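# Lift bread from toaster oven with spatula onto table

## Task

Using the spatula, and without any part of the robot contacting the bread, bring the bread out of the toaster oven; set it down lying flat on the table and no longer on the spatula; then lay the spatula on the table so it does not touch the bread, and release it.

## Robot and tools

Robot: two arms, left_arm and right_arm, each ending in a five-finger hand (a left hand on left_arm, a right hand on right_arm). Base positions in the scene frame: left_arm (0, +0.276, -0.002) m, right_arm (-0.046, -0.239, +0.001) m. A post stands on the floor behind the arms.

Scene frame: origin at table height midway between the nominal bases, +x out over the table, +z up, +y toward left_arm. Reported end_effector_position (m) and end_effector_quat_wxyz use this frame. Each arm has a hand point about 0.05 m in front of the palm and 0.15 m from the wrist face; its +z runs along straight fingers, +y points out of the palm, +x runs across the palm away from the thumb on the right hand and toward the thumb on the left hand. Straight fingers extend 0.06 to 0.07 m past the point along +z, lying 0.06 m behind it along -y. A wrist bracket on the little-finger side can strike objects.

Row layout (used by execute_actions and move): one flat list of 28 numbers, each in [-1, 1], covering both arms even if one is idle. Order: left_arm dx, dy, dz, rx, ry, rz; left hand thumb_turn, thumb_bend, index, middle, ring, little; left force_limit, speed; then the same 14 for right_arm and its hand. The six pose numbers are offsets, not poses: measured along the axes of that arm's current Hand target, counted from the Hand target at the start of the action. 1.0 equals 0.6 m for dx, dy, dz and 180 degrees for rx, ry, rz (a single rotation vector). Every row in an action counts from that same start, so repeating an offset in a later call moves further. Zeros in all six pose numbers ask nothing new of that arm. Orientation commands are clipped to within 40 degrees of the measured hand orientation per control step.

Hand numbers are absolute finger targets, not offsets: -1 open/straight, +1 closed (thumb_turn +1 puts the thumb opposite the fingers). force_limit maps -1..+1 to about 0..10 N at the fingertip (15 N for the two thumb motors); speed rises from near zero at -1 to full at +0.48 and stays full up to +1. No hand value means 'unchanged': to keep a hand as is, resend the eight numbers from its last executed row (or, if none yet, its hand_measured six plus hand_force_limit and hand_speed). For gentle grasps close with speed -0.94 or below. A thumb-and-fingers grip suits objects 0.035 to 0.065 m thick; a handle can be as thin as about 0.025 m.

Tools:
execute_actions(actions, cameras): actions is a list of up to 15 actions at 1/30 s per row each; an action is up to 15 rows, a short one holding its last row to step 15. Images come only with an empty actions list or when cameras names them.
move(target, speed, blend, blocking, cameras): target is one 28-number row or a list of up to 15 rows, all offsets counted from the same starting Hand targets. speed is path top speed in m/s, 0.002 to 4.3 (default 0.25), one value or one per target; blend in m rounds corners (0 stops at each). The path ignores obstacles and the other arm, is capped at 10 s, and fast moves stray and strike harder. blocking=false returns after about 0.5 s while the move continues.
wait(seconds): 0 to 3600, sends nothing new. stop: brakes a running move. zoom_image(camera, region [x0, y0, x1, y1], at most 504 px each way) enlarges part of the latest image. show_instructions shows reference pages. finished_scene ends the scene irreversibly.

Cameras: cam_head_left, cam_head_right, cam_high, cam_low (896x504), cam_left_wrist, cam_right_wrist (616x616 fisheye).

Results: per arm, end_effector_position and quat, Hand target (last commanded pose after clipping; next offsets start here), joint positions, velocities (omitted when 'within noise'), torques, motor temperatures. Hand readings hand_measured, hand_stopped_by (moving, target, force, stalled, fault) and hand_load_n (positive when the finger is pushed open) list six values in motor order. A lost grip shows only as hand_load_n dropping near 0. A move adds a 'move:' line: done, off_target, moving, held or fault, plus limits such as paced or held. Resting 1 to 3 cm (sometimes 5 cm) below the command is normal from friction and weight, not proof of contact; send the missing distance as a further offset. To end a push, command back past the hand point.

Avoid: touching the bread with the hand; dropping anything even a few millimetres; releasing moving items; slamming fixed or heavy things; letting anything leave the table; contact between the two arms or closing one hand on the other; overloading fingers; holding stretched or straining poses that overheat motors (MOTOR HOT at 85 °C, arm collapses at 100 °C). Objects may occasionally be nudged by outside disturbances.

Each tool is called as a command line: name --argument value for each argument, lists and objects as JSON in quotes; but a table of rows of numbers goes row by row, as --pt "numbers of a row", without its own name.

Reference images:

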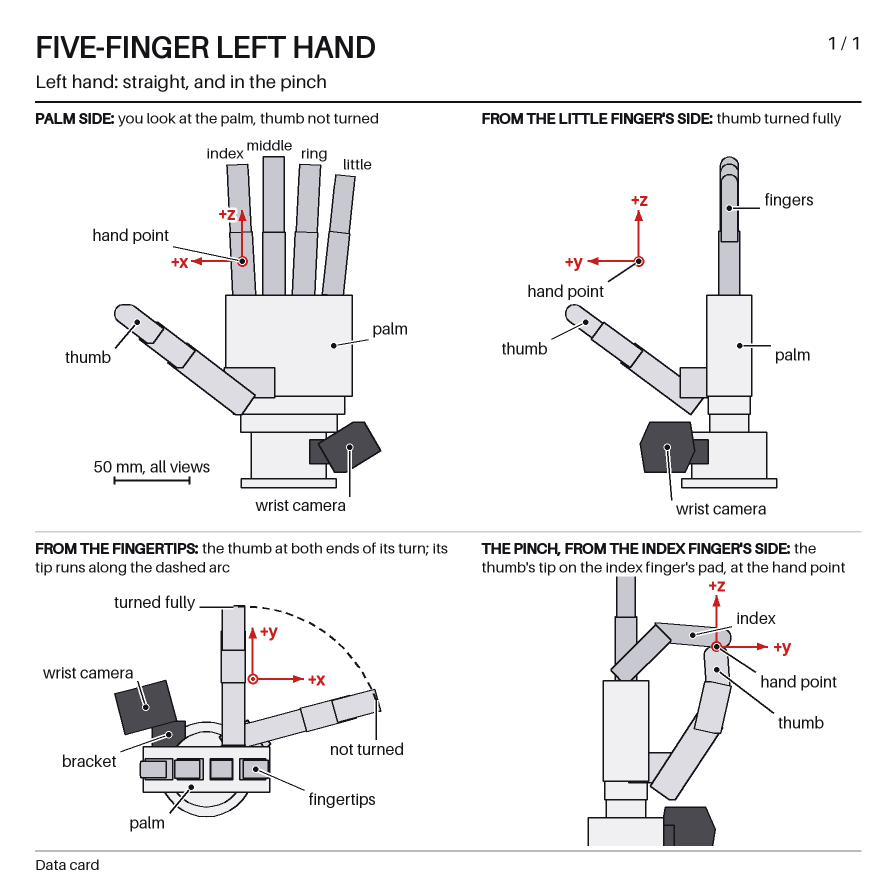

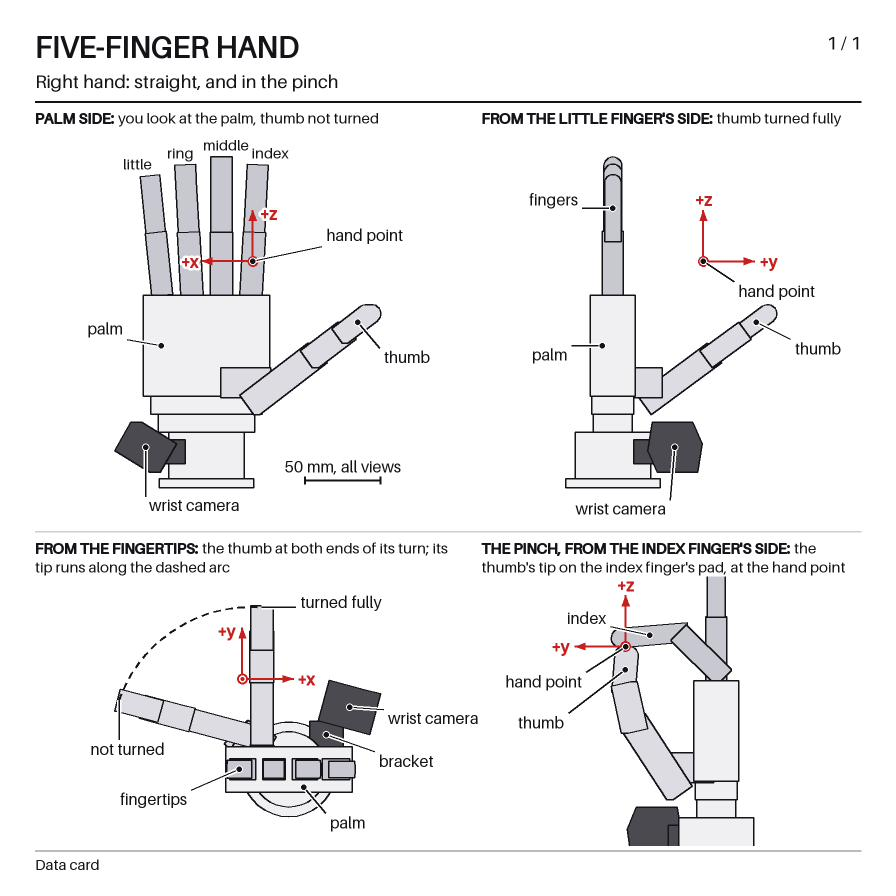

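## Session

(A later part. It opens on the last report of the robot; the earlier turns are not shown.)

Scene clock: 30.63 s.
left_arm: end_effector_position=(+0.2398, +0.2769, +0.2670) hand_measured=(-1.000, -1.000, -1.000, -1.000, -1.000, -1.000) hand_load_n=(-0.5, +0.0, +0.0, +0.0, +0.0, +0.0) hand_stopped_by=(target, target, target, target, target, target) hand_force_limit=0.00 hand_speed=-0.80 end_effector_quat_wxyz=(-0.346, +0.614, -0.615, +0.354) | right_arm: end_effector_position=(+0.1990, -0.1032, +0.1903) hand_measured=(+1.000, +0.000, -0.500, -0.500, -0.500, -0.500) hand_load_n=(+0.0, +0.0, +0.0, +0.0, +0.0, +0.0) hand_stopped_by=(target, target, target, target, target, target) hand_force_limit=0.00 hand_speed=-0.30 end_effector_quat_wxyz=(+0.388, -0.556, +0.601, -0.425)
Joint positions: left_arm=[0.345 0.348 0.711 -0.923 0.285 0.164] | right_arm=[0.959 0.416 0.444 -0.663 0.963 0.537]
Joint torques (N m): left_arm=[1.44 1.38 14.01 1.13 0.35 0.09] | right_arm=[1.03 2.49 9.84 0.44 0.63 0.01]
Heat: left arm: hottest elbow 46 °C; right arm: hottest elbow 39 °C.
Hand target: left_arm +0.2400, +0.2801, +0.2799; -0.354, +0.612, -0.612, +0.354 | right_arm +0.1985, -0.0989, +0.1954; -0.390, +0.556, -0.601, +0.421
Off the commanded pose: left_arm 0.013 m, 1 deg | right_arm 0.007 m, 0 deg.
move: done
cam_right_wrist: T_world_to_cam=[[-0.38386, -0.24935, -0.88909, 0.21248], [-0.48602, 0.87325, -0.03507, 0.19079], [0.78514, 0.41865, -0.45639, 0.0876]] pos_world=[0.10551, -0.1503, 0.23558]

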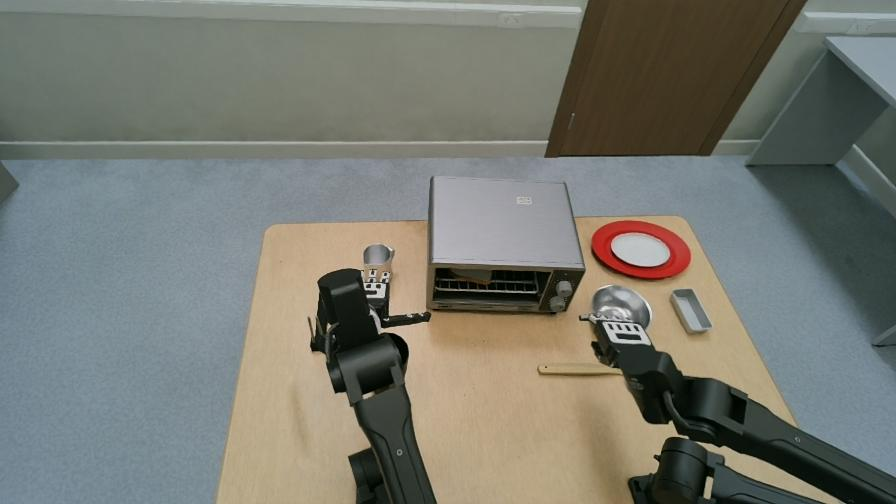

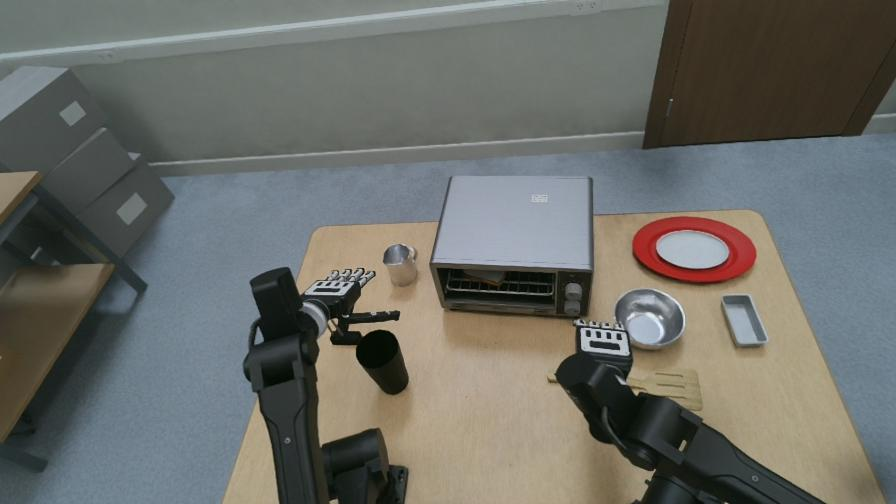

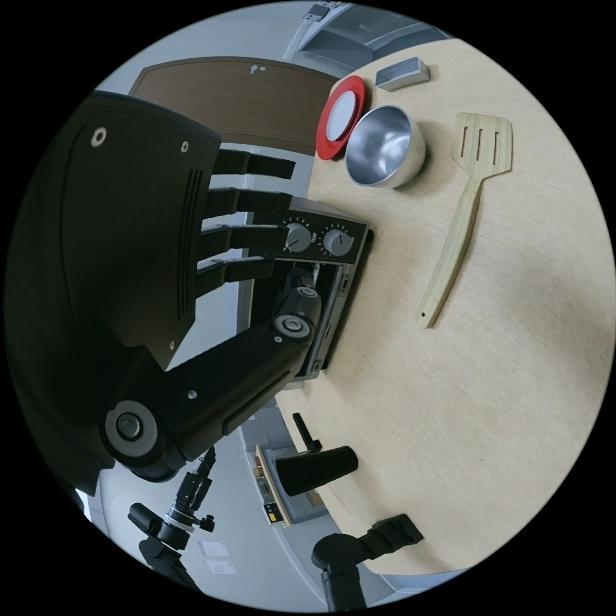

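move --target '[0,0,0,0,0,0,-1,-1,-1,-1,-1,-1,0,-0.8,0.034,0.1913,0.084,0,0,0,1,0,-0.5,-0.5,-0.5,-0.5,0,-0.3]' --speed 0.1 --cameras '["cam_head_left","cam_head_right","cam_right_wrist"]'

zoom_image --camera "cam_right_wrist" --region '[180, 180, 480, 440]'

zoom_image --camera "cam_head_left" --region '[530, 310, 690, 430]'

Scene clock: 33.37 s.
left_arm: end_effector_position=(+0.2398, +0.2769, +0.2670) hand_measured=(-1.000, -1.000, -1.000, -1.000, -1.000, -1.000) hand_load_n=(-0.5, +0.0, +0.0, +0.0, +0.0, +0.0) hand_stopped_by=(target, target, target, target, target, target) hand_force_limit=0.00 hand_speed=-0.80 end_effector_quat_wxyz=(-0.346, +0.614, -0.615, +0.354) | right_arm: end_effector_position=(+0.2032, -0.1174, +0.0736) hand_measured=(+1.000, +0.000, -0.500, -0.500, -0.500, -0.500) hand_load_n=(+0.0, +0.0, +0.0, +0.0, +0.0, +0.0) hand_stopped_by=(target, target, target, target, target, target) hand_force_limit=0.00 hand_speed=-0.30 end_effector_quat_wxyz=(+0.394, -0.555, +0.602, -0.417)
Joint positions: left_arm=[0.345 0.348 0.711 -0.923 0.285 0.164] | right_arm=[0.856 0.429 0.123 -0.247 0.863 0.45]
Joint torques (N m): left_arm=[1.67 1.26 13.98 1.14 0.35 0.11] | right_arm=[-1.44 3.02 7.8 1.68 0.37 -0.23]
Motor temperatures (°C): left_arm=[30 34 47 28 35 33] | right_arm=[32 37 39 32 35 30]
Heat: left arm: hottest elbow 47 °C; right arm: hottest elbow 39 °C.
Hand target: left_arm +0.2400, +0.2801, +0.2799; -0.354, +0.612, -0.612, +0.354 | right_arm +0.2051, -0.1199, +0.0704; -0.390, +0.556, -0.601, +0.421
Off the commanded pose: left_arm 0.013 m, 1 deg | right_arm 0.005 m, 1 deg.
move: done
cam_right_wrist: T_world_to_cam=[[-0.38315, -0.23781, -0.89255, 0.10831], [-0.49389, 0.8693, -0.0196, 0.20113], [0.78055, 0.43332, -0.45053, 0.03924]] pos_world=[0.1102, -0.16609, 0.11829]

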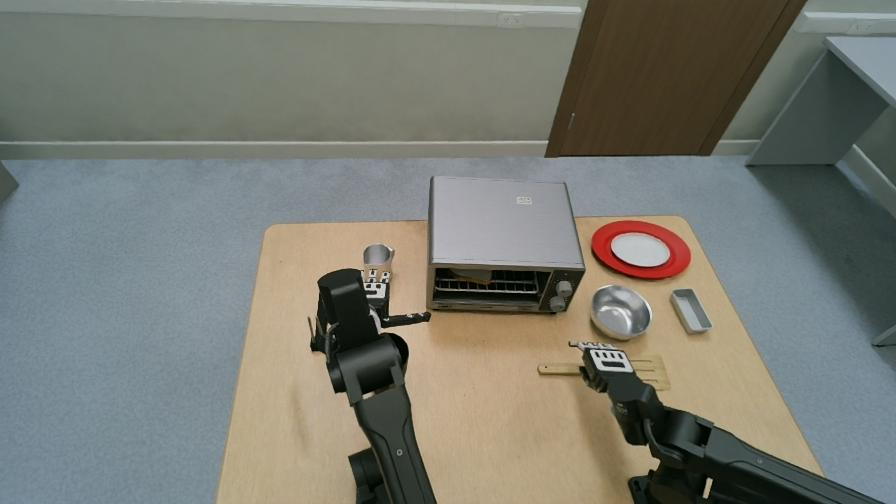

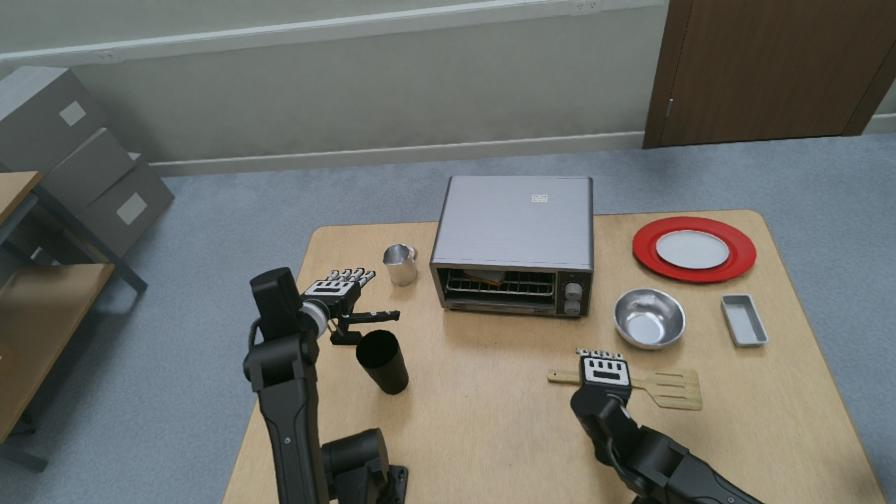

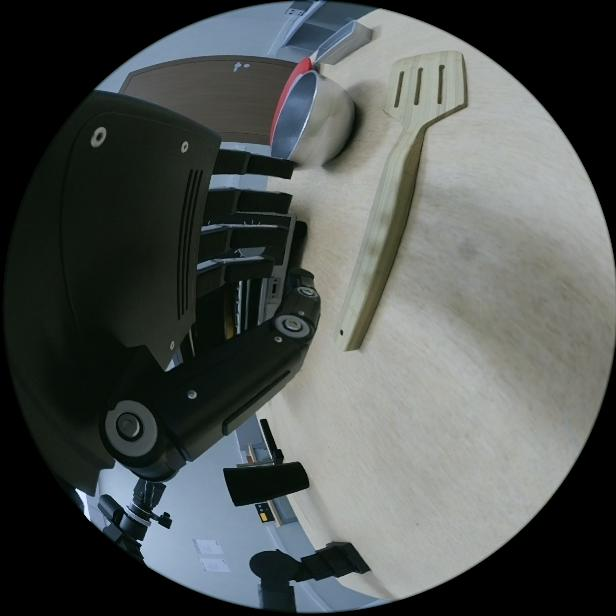

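Scaled by 1.680 from the camera's image (finer frame: 880x880).

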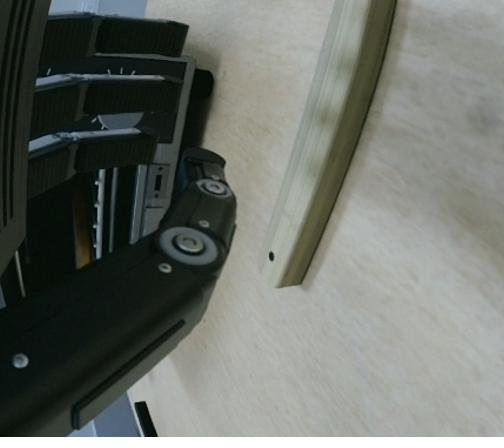

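Scaled by 3.150 from the camera's image (finer frame: 1280x720).

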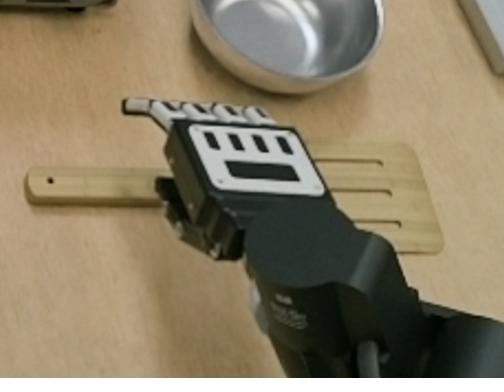

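move --target '[0,0,0,0,0,0,-1,-1,-1,-1,-1,-1,0,-0.8,0,0.0446,0.0172,0,0,-0.03,1,0,-0.5,-0.5,-0.5,-0.5,0,-0.3]' --speed 0.08 --cameras '["cam_head_left","cam_head_right","cam_right_wrist"]'

zoom_image --camera "cam_right_wrist" --region '[180, 160, 480, 420]'

zoom_image --camera "cam_head_left" --region '[530, 320, 690, 440]'

zoom_image --camera "cam_head_right" --region '[530, 320, 690, 440]'

Scene clock: 35.77 s.
left_arm: end_effector_position=(+0.2398, +0.2769, +0.2670) hand_measured=(-1.000, -1.000, -1.000, -1.000, -1.000, -1.000) hand_load_n=(+0.0, +0.0, +0.0, +0.0, +0.0, +0.0) hand_stopped_by=(target, target, target, target, target, target) hand_force_limit=0.00 hand_speed=-0.80 end_effector_quat_wxyz=(-0.346, +0.614, -0.615, +0.354) | right_arm: end_effector_position=(+0.2058, -0.1198, +0.0441) hand_measured=(+1.000, +0.000, -0.500, -0.500, -0.500, -0.500) hand_load_n=(+0.0, +0.0, +0.0, +0.0, +0.0, +0.0) hand_stopped_by=(target, target, target, target, target, target) hand_force_limit=0.00 hand_speed=-0.30 end_effector_quat_wxyz=(-0.371, +0.580, -0.579, +0.437)
Joint positions: left_arm=[0.345 0.348 0.711 -0.923 0.285 0.164] | right_arm=[0.856 0.588 0.072 -0.048 0.871 0.368]
Joint torques (N m): left_arm=[1.55 1.26 14.01 1.13 0.35 0.11] | right_arm=[-0.32 1.96 7.19 1.98 0.56 -0.23]
Heat: left arm: hottest elbow 48 °C; right arm: hottest elbow 39 °C.
Hand target: left_arm +0.2400, +0.2801, +0.2799; -0.354, +0.612, -0.612, +0.354 | right_arm +0.2055, -0.1200, +0.0415; -0.369, +0.584, -0.574, +0.439
Off the commanded pose: left_arm 0.013 m, 1 deg | right_arm 0.002 m, 1 deg.
move: done
cam_right_wrist: T_world_to_cam=[[-0.38519, -0.3229, -0.8645, 0.07141], [-0.51277, 0.85375, -0.09041, 0.20914], [0.76726, 0.40847, -0.49443, 0.02667]] pos_world=[0.11429, -0.16639, 0.09383]

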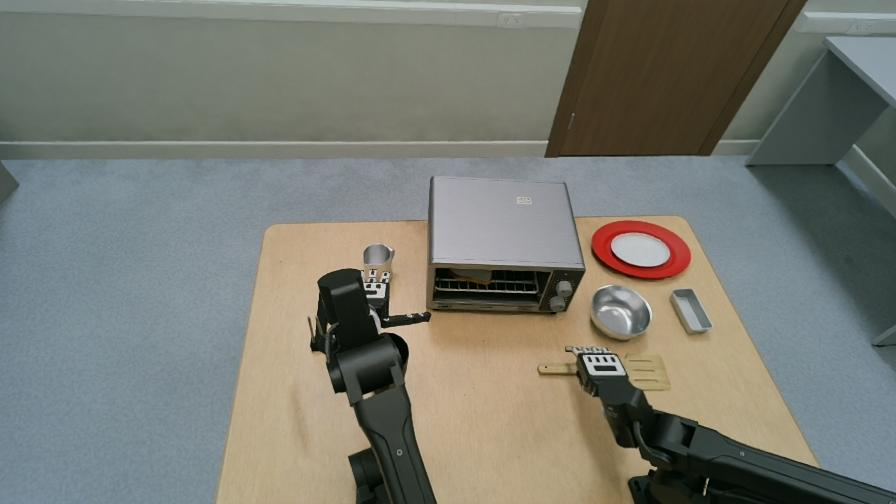

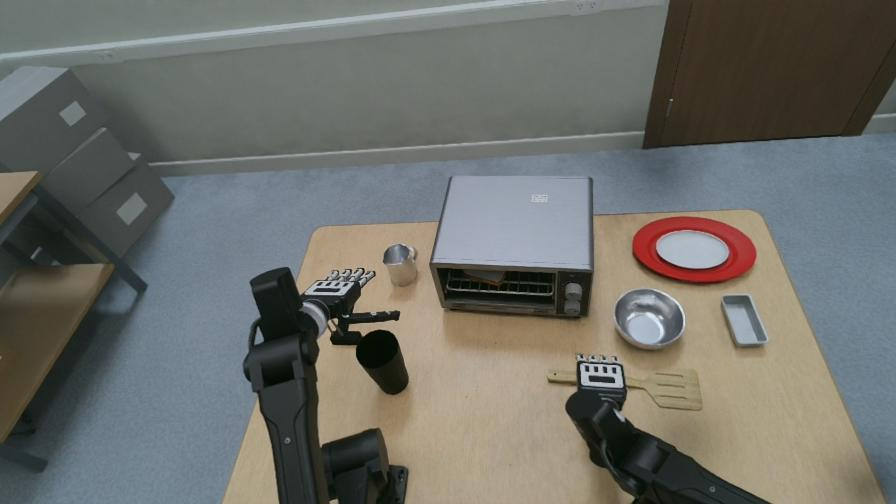

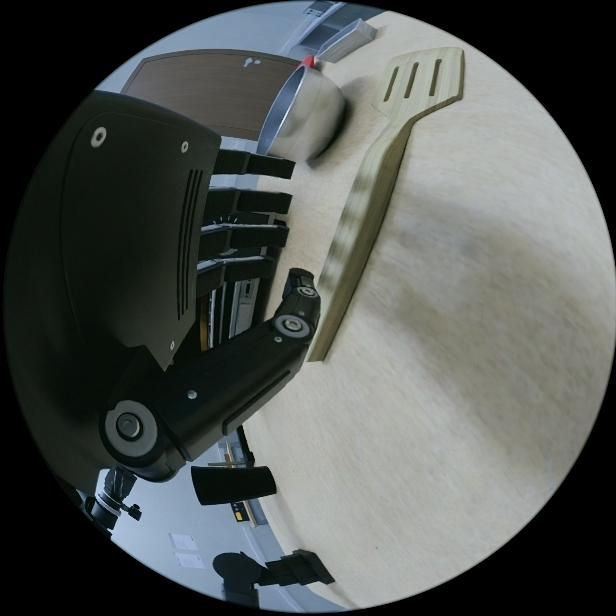

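Scaled by 1.680 from the camera's image (finer frame: 880x880).

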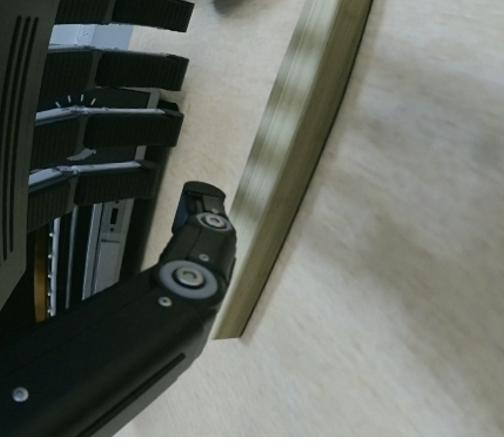

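Scaled by 3.150 from the camera's image (finer frame: 1280x720).

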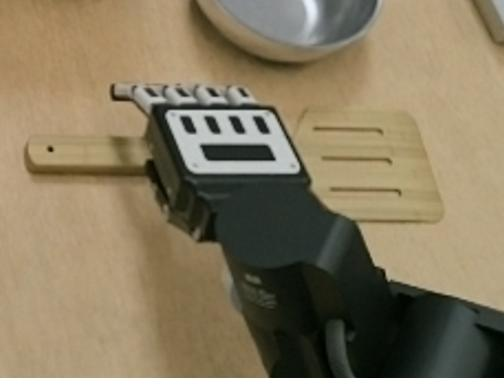

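Scaled by 3.150 from the camera's image (finer frame: 1280x720).

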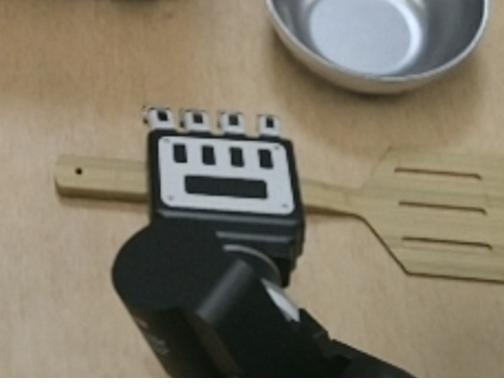

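move --target '[0,0,0,0,0,0,-1,-1,-1,-1,-1,-1,0,-0.8,-0.0112,0.0303,0.0142,0,0,0,1,0,-0.5,-0.5,-0.5,-0.5,0,-0.3]' --speed 0.05 --cameras '["cam_head_left","cam_head_right","cam_right_wrist"]'

zoom_image --camera "cam_right_wrist" --region '[200, 180, 440, 400]'

zoom_image --camera "cam_head_left" --region '[530, 320, 690, 440]'

Scene clock: 38.13 s.
left_arm: end_effector_position=(+0.2398, +0.2769, +0.2670) hand_measured=(-1.000, -1.000, -1.000, -1.000, -1.000, -1.000) hand_load_n=(-0.5, +0.0, +0.0, +0.0, +0.0, +0.0) hand_stopped_by=(target, target, target, target, target, target) hand_force_limit=0.00 hand_speed=-0.80 end_effector_quat_wxyz=(-0.346, +0.614, -0.615, +0.354) | right_arm: end_effector_position=(+0.2088, -0.1165, +0.0230) hand_measured=(+1.000, +0.000, -0.500, -0.500, -0.500, -0.500) hand_load_n=(+0.0, +0.0, +0.0, +0.0, +0.0, +0.0) hand_stopped_by=(target, target, target, target, target, target) hand_force_limit=0.00 hand_speed=-0.30 end_effector_quat_wxyz=(-0.367, +0.582, -0.578, +0.439)
Joint positions: left_arm=[0.345 0.348 0.711 -0.923 0.285 0.164] | right_arm=[0.861 0.776 0.042 0.163 0.88 0.367]
Joint torques (N m): left_arm=[1.55 1.2 14 1.13 0.35 0.1] | right_arm=[0.32 1.26 6.17 1.77 0.57 -0.16]
Heat: left arm: hottest elbow 49 °C; right arm: hottest elbow 39 °C.
Hand target: left_arm +0.2400, +0.2801, +0.2799; -0.354, +0.612, -0.612, +0.354 | right_arm +0.2076, -0.1152, +0.0210; -0.369, +0.584, -0.574, +0.439
Off the commanded pose: left_arm 0.013 m, 1 deg | right_arm 0.003 m, 1 deg.
move: done
cam_right_wrist: T_world_to_cam=[[-0.3868, -0.33024, -0.861, 0.05477], [-0.51136, 0.85379, -0.09775, 0.20565], [0.7674, 0.40248, -0.49912, 0.01194]] pos_world=[0.11719, -0.1623, 0.07322]

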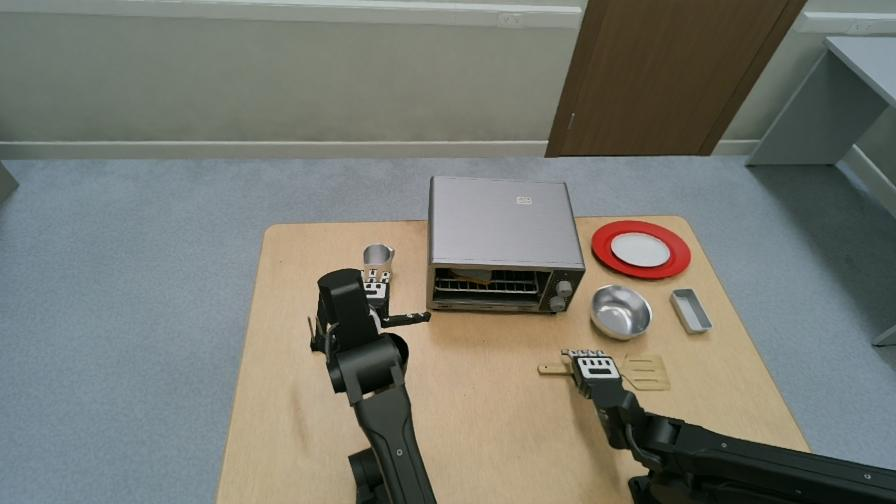

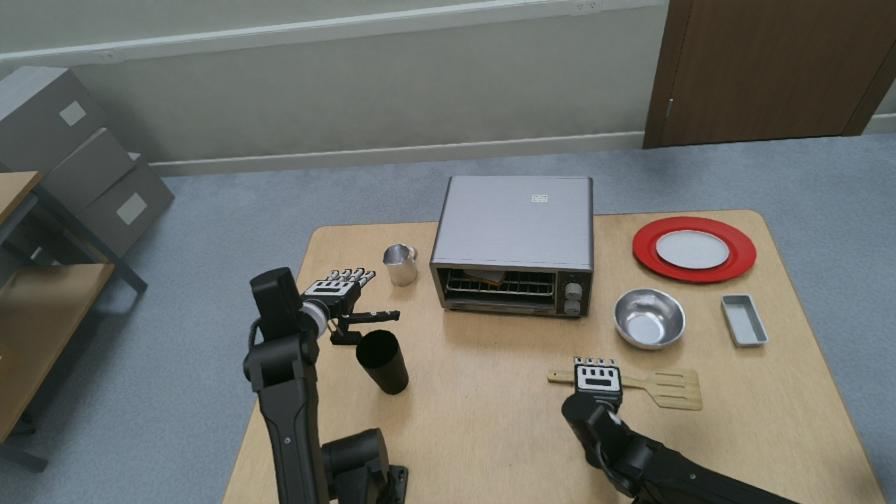

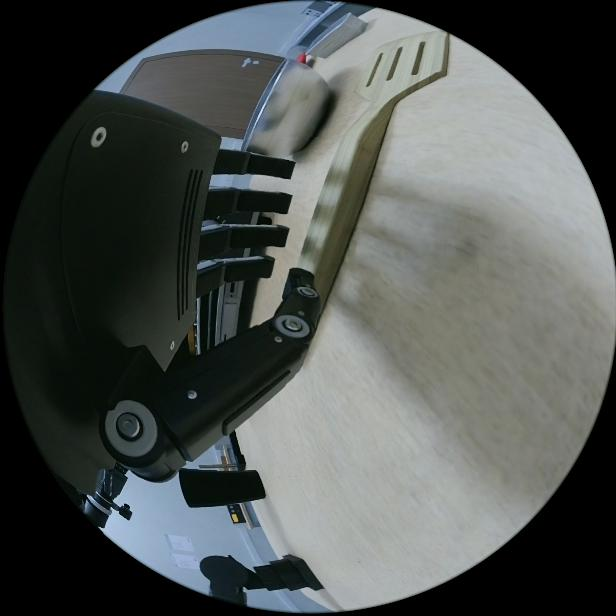

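Scaled by 2.100 from the camera's image (finer frame: 880x880).

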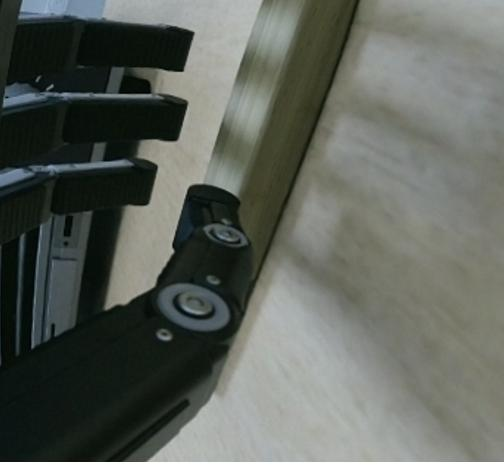

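Scaled by 3.150 from the camera's image (finer frame: 1280x720).

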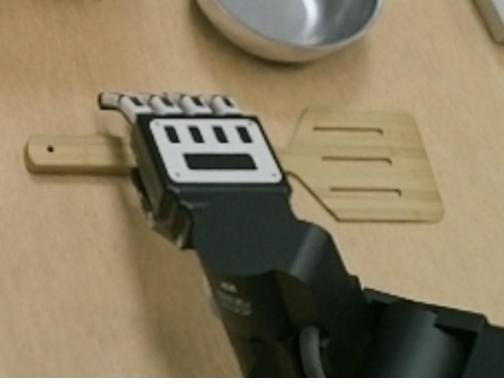

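move --target '[0,0,0,0,0,0,-1,-1,-1,-1,-1,-1,0,-0.8,0,0.0125,0.0046,0,0,0,1,0,-0.5,-0.5,-0.5,-0.5,0,-0.3]' --speed 0.03 --cameras '["cam_head_left","cam_head_right","cam_right_wrist"]'

zoom_image --camera "cam_right_wrist" --region '[200, 180, 440, 400]'

zoom_image --camera "cam_head_right" --region '[530, 320, 690, 440]'

Scene clock: 39.33 s.
left_arm: end_effector_position=(+0.2398, +0.2769, +0.2670) hand_measured=(-1.000, -1.000, -1.000, -1.000, -1.000, -1.000) hand_load_n=(+0.0, +0.0, +0.0, -0.5, +0.0, -0.5) hand_stopped_by=(target, target, target, target, target, target) hand_force_limit=0.00 hand_speed=-0.80 end_effector_quat_wxyz=(-0.346, +0.614, -0.615, +0.354) | right_arm: end_effector_position=(+0.2088, -0.1165, +0.0151) hand_measured=(+1.000, +0.000, -0.500, -0.500, -0.500, -0.500) hand_load_n=(+0.0, +0.0, +0.0, +0.0, +0.0, +0.0) hand_stopped_by=(target, target, target, target, target, target) hand_force_limit=0.00 hand_speed=-0.30 end_effector_quat_wxyz=(-0.368, +0.581, -0.578, +0.439)
Joint positions: left_arm=[0.345 0.348 0.711 -0.923 0.285 0.164] | right_arm=[0.861 0.844 0.027 0.248 0.88 0.367]
Joint torques (N m): left_arm=[1.67 1.2 14.02 1.14 0.35 0.11] | right_arm=[0.38 0.97 5.78 1.94 0.44 -0.17]
Heat: left arm: hottest elbow 49 °C; right arm: hottest elbow 39 °C.
Hand target: left_arm +0.2400, +0.2801, +0.2799; -0.354, +0.612, -0.612, +0.354 | right_arm +0.2076, -0.1159, +0.0131; -0.369, +0.584, -0.574, +0.439
Off the commanded pose: left_arm 0.013 m, 1 deg | right_arm 0.002 m, 1 deg.
move: done
cam_right_wrist: T_world_to_cam=[[-0.38569, -0.32899, -0.86198, 0.04791], [-0.51123, 0.85393, -0.09716, 0.20491], [0.76804, 0.4032, -0.49754, 0.00787]] pos_world=[0.11719, -0.1624, 0.06512]

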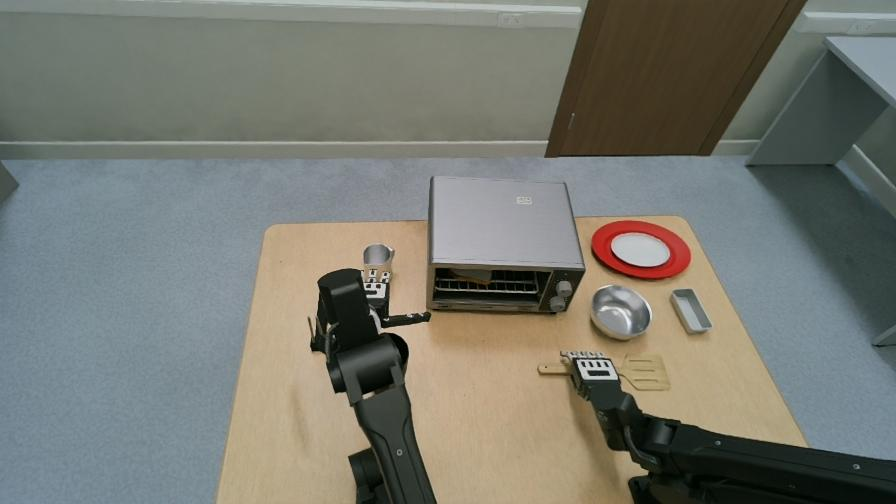

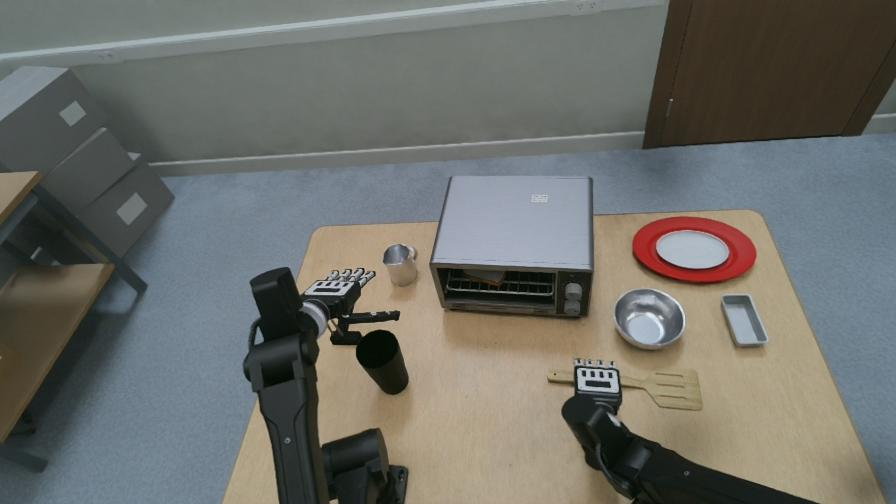

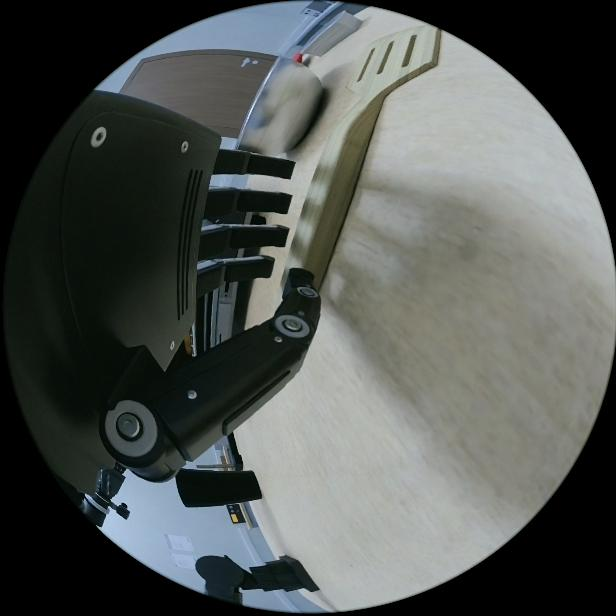

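Scaled by 2.100 from the camera's image (finer frame: 880x880).

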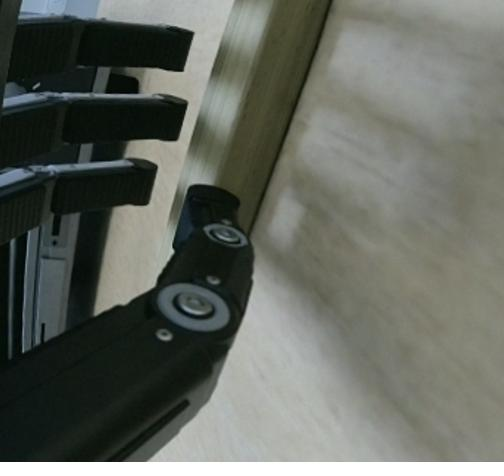

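Scaled by 3.150 from the camera's image (finer frame: 1280x720).

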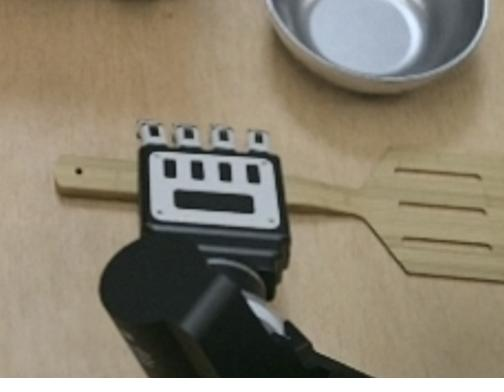

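move --target '[0,0,0,0,0,0,-1,-1,-1,-1,-1,-1,0,-0.8,0,0.0094,0.0034,0,0,0,1,0,-0.5,-0.5,-0.5,-0.5,0,-0.3]' --speed 0.02 --cameras '["cam_right_wrist"]'

zoom_image --camera "cam_right_wrist" --region '[200, 180, 440, 400]'

Scene clock: 40.53 s.
left_arm: end_effector_position=(+0.2398, +0.2769, +0.2670) hand_measured=(-1.000, -1.000, -1.000, -1.000, -1.000, -1.000) hand_load_n=(+0.0, +0.0, +0.0, +0.0, +0.0, +0.0) hand_stopped_by=(target, target, target, target, target, target) hand_force_limit=0.00 hand_speed=-0.80 end_effector_quat_wxyz=(-0.346, +0.614, -0.615, +0.354) | right_arm: end_effector_position=(+0.2086, -0.1164, +0.0091) hand_measured=(+1.000, +0.000, -0.500, -0.500, -0.500, -0.500) hand_load_n=(+0.0, +0.0, +0.0, +0.0, -0.5, +0.0) hand_stopped_by=(target, target, target, target, target, target) hand_force_limit=0.00 hand_speed=-0.30 end_effector_quat_wxyz=(-0.369, +0.581, -0.578, +0.439)
Joint positions: left_arm=[0.345 0.348 0.711 -0.923 0.285 0.164] | right_arm=[0.861 0.903 0.016 0.318 0.879 0.367]
Joint torques (N m): left_arm=[1.67 1.38 14.02 1.13 0.34 0.11] | right_arm=[0.15 0.62 5.39 1.77 0.41 -0.22]
Heat: left arm: hottest elbow 50 °C; right arm: hottest elbow 39 °C.
Hand target: left_arm +0.2400, +0.2801, +0.2799; -0.354, +0.612, -0.612, +0.354 | right_arm +0.2075, -0.1165, +0.0071; -0.369, +0.584, -0.574, +0.439
Off the commanded pose: left_arm 0.013 m, 1 deg | right_arm 0.002 m, 1 deg.
move: done
cam_right_wrist: T_world_to_cam=[[-0.38516, -0.32823, -0.8625, 0.04255], [-0.51174, 0.85372, -0.09637, 0.20427], [0.76797, 0.40426, -0.49679, 0.00512]] pos_world=[0.11699, -0.1625, 0.05892]

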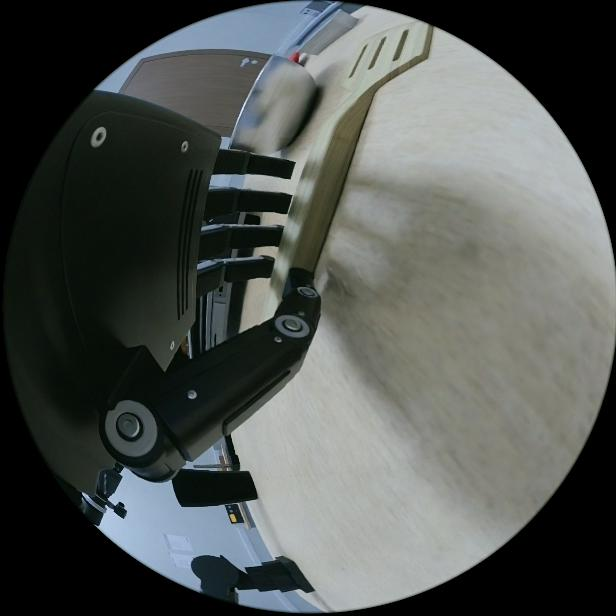

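Scaled by 2.100 from the camera's image (finer frame: 880x880).

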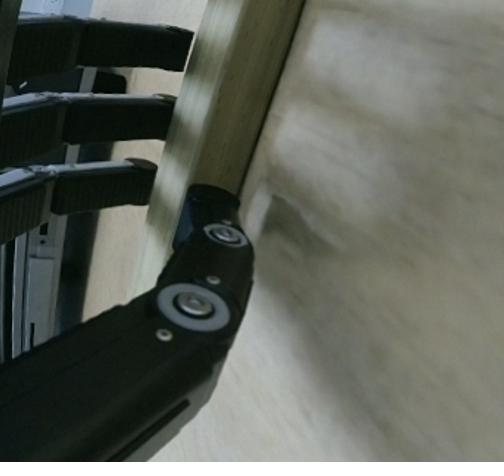

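move --target '[0,0,0,0,0,0,-1,-1,-1,-1,-1,-1,0,-0.8,0,0,0,0,0,0,1,0,0.1,0.1,0.1,0.1,-0.4,-0.85]' --speed 0.02 --cameras '["cam_right_wrist","cam_head_right","cam_head_left"]'

zoom_image --camera "cam_right_wrist" --region '[200, 180, 440, 400]'

Scene clock: 42.00 s.
left_arm: end_effector_position=(+0.2398, +0.2769, +0.2670) hand_measured=(-1.000, -1.000, -1.000, -1.000, -1.000, -1.000) hand_load_n=(-0.5, +0.0, +0.0, +0.0, +0.0, +0.0) hand_stopped_by=(target, target, target, target, target, target) hand_force_limit=0.00 hand_speed=-0.80 end_effector_quat_wxyz=(-0.346, +0.614, -0.615, +0.354) | right_arm: end_effector_position=(+0.2101, -0.1153, +0.0113) hand_measured=(+1.000, +0.000, -0.142, -0.210, -0.154, -0.128) hand_load_n=(+1.5, +1.0, +5.0, +0.0, +2.0, +3.5) hand_stopped_by=(target, target, force, force, force, force) hand_force_limit=-0.40 hand_speed=-0.85 end_effector_quat_wxyz=(-0.373, +0.577, -0.579, +0.439)
Joint positions: left_arm=[0.345 0.348 0.711 -0.923 0.285 0.164] | right_arm=[0.861 0.903 0.016 0.331 0.882 0.367]
Joint torques (N m): left_arm=[1.49 1.2 14.04 1.1 0.35 0.11] | right_arm=[0.26 0.67 5.35 1.31 0.31 -0.19]
Heat: left arm: hottest elbow 50 °C; right arm: hottest elbow 39 °C.
Hand target: left_arm +0.2400, +0.2801, +0.2799; -0.354, +0.612, -0.612, +0.354 | right_arm +0.2076, -0.1164, +0.0072; -0.369, +0.584, -0.574, +0.439
Off the commanded pose: left_arm 0.013 m, 1 deg | right_arm 0.005 m, 1 deg.
move: done
cam_right_wrist: T_world_to_cam=[[-0.37822, -0.32009, -0.86862, 0.04502], [-0.50928, 0.8555, -0.0935, 0.2039], [0.77303, 0.40701, -0.48659, 0.00385]] pos_world=[0.11789, -0.16159, 0.06004]
Images, in order (width x height): cam_head_left 896x504, cam_head_right 896x504, cam_right_wrist 616x616.

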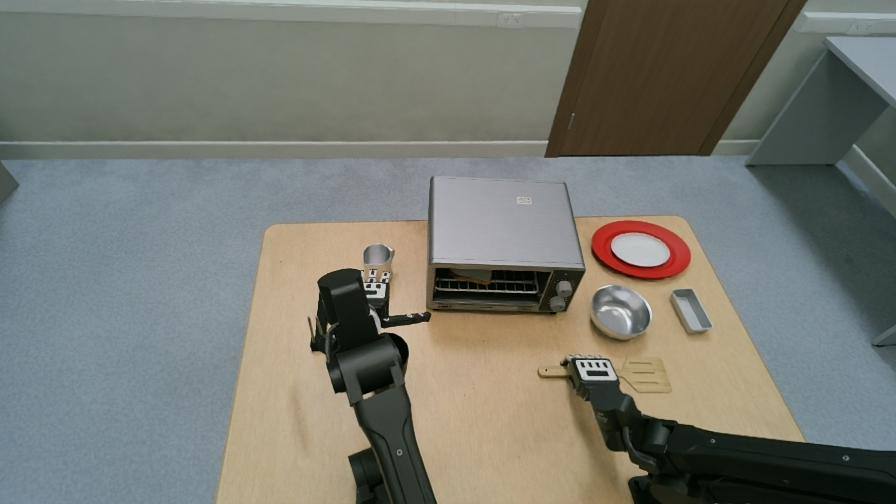

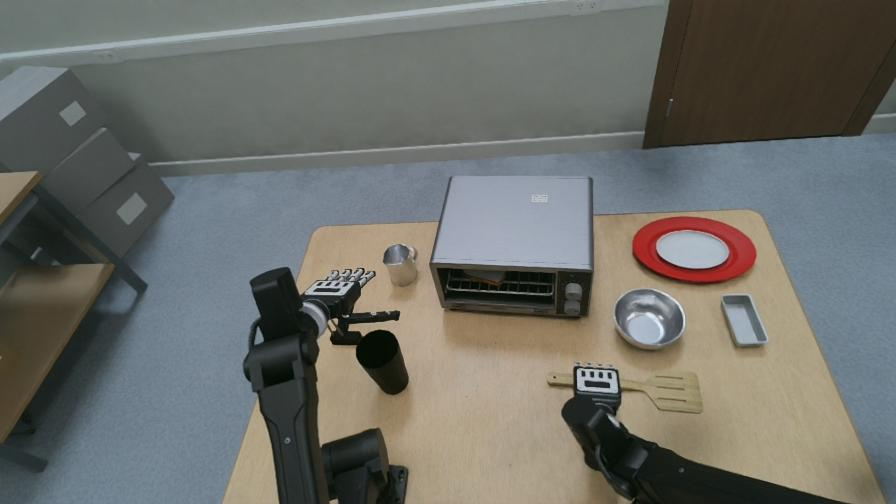

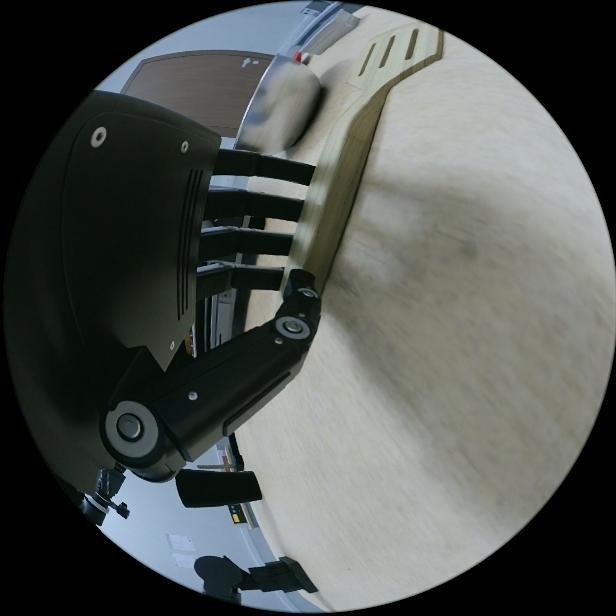

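Scaled by 2.100 from the camera's image (finer frame: 880x880).

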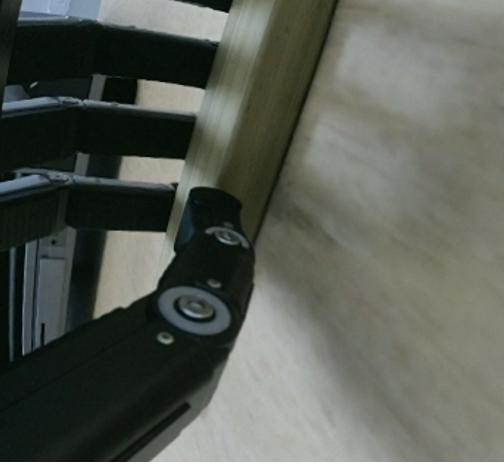

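move --pt "0 0 0 0 0 0 -1 -1 -1 -1 -1 -1 0 -0.8 0 0 0 0 0 0 1 0.05 0.3 0.3 0.3 0.3 0.2 -0.85" --cameras '["cam_right_wrist","cam_head_right"]'

Scene clock: 43.13 s.
left_arm: end_effector_position=(+0.2398, +0.2769, +0.2670) hand_measured=(-1.000, -1.000, -1.000, -1.000, -1.000, -1.000) hand_load_n=(-0.5, +0.0, +0.0, +0.0, +0.0, +0.0) hand_stopped_by=(target, target, target, target, target, target) hand_force_limit=0.00 hand_speed=-0.80 end_effector_quat_wxyz=(-0.346, +0.614, -0.615, +0.354) | right_arm: end_effector_position=(+0.2106, -0.1150, +0.0122) hand_measured=(+1.000, +0.038, -0.130, -0.102, -0.102, -0.060) hand_load_n=(+5.5, +9.5, +7.0, +8.0, +4.5, +5.0) hand_stopped_by=(target, force, force, force, force, force) hand_force_limit=0.20 hand_speed=-0.85 end_effector_quat_wxyz=(-0.375, +0.576, -0.579, +0.440)
Joint positions: left_arm=[0.345 0.348 0.711 -0.923 0.285 0.164] | right_arm=[0.861 0.903 0.016 0.336 0.883 0.366]
Joint torques (N m): left_arm=[1.67 1.2 14.01 1.14 0.34 0.11] | right_arm=[0.26 0.38 5.31 1.24 0.24 -0.2]
Heat: left arm: hottest elbow 51 °C; right arm: hottest elbow 39 °C.
Hand target: left_arm +0.2400, +0.2801, +0.2799; -0.354, +0.612, -0.612, +0.354 | right_arm +0.2075, -0.1165, +0.0071; -0.369, +0.584, -0.574, +0.439
Off the commanded pose: left_arm 0.013 m, 1 deg | right_arm 0.006 m, 1 deg.
move: done
cam_right_wrist: T_world_to_cam=[[-0.37551, -0.31809, -0.87052, 0.0457], [-0.50843, 0.85602, -0.09347, 0.20395], [0.77491, 0.4075, -0.48317, 0.00331]] pos_world=[0.11829, -0.16139, 0.06045]
Images, in order (width x height): cam_head_right 896x504, cam_right_wrist 616x616.

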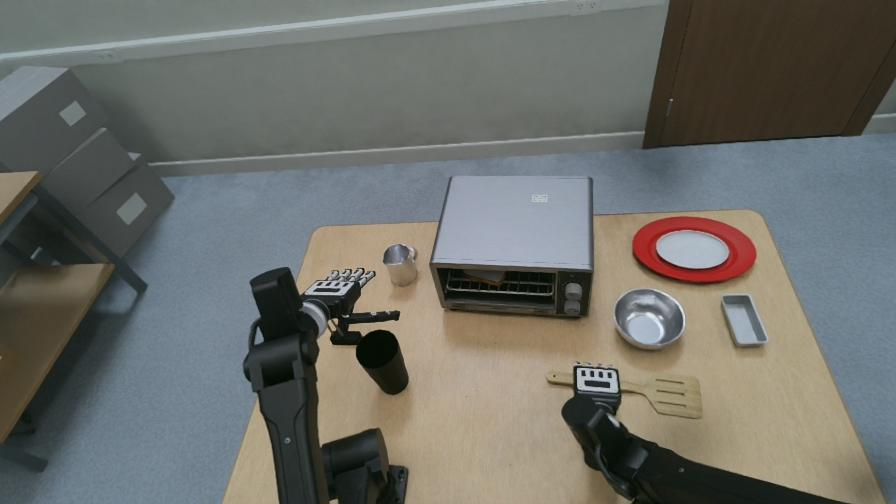

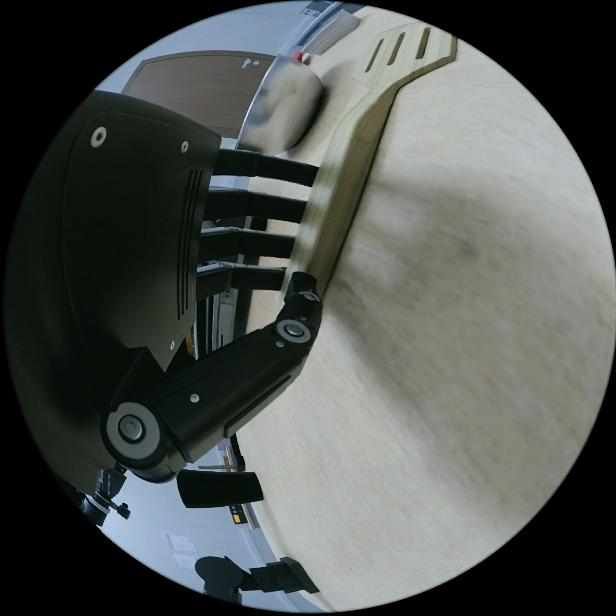

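zoom_image --camera "cam_right_wrist" --region '[300, 0, 500, 200]'

zoom_image --camera "cam_head_right" --region '[430, 250, 720, 430]'

Scaled by 2.520 from the camera's image (finer frame: 880x880).

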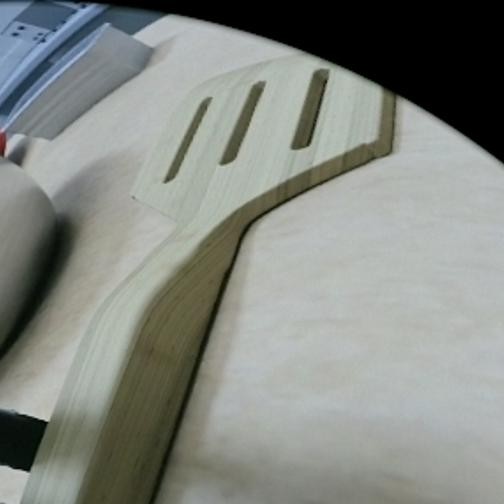

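Scaled by 1.738 from the camera's image (finer frame: 1280x720).

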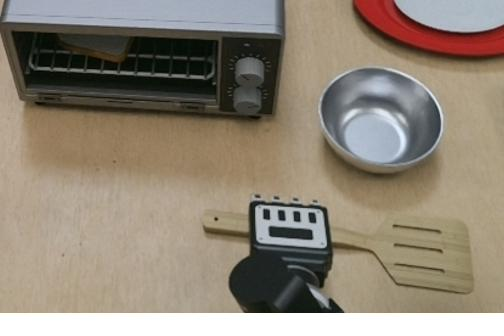

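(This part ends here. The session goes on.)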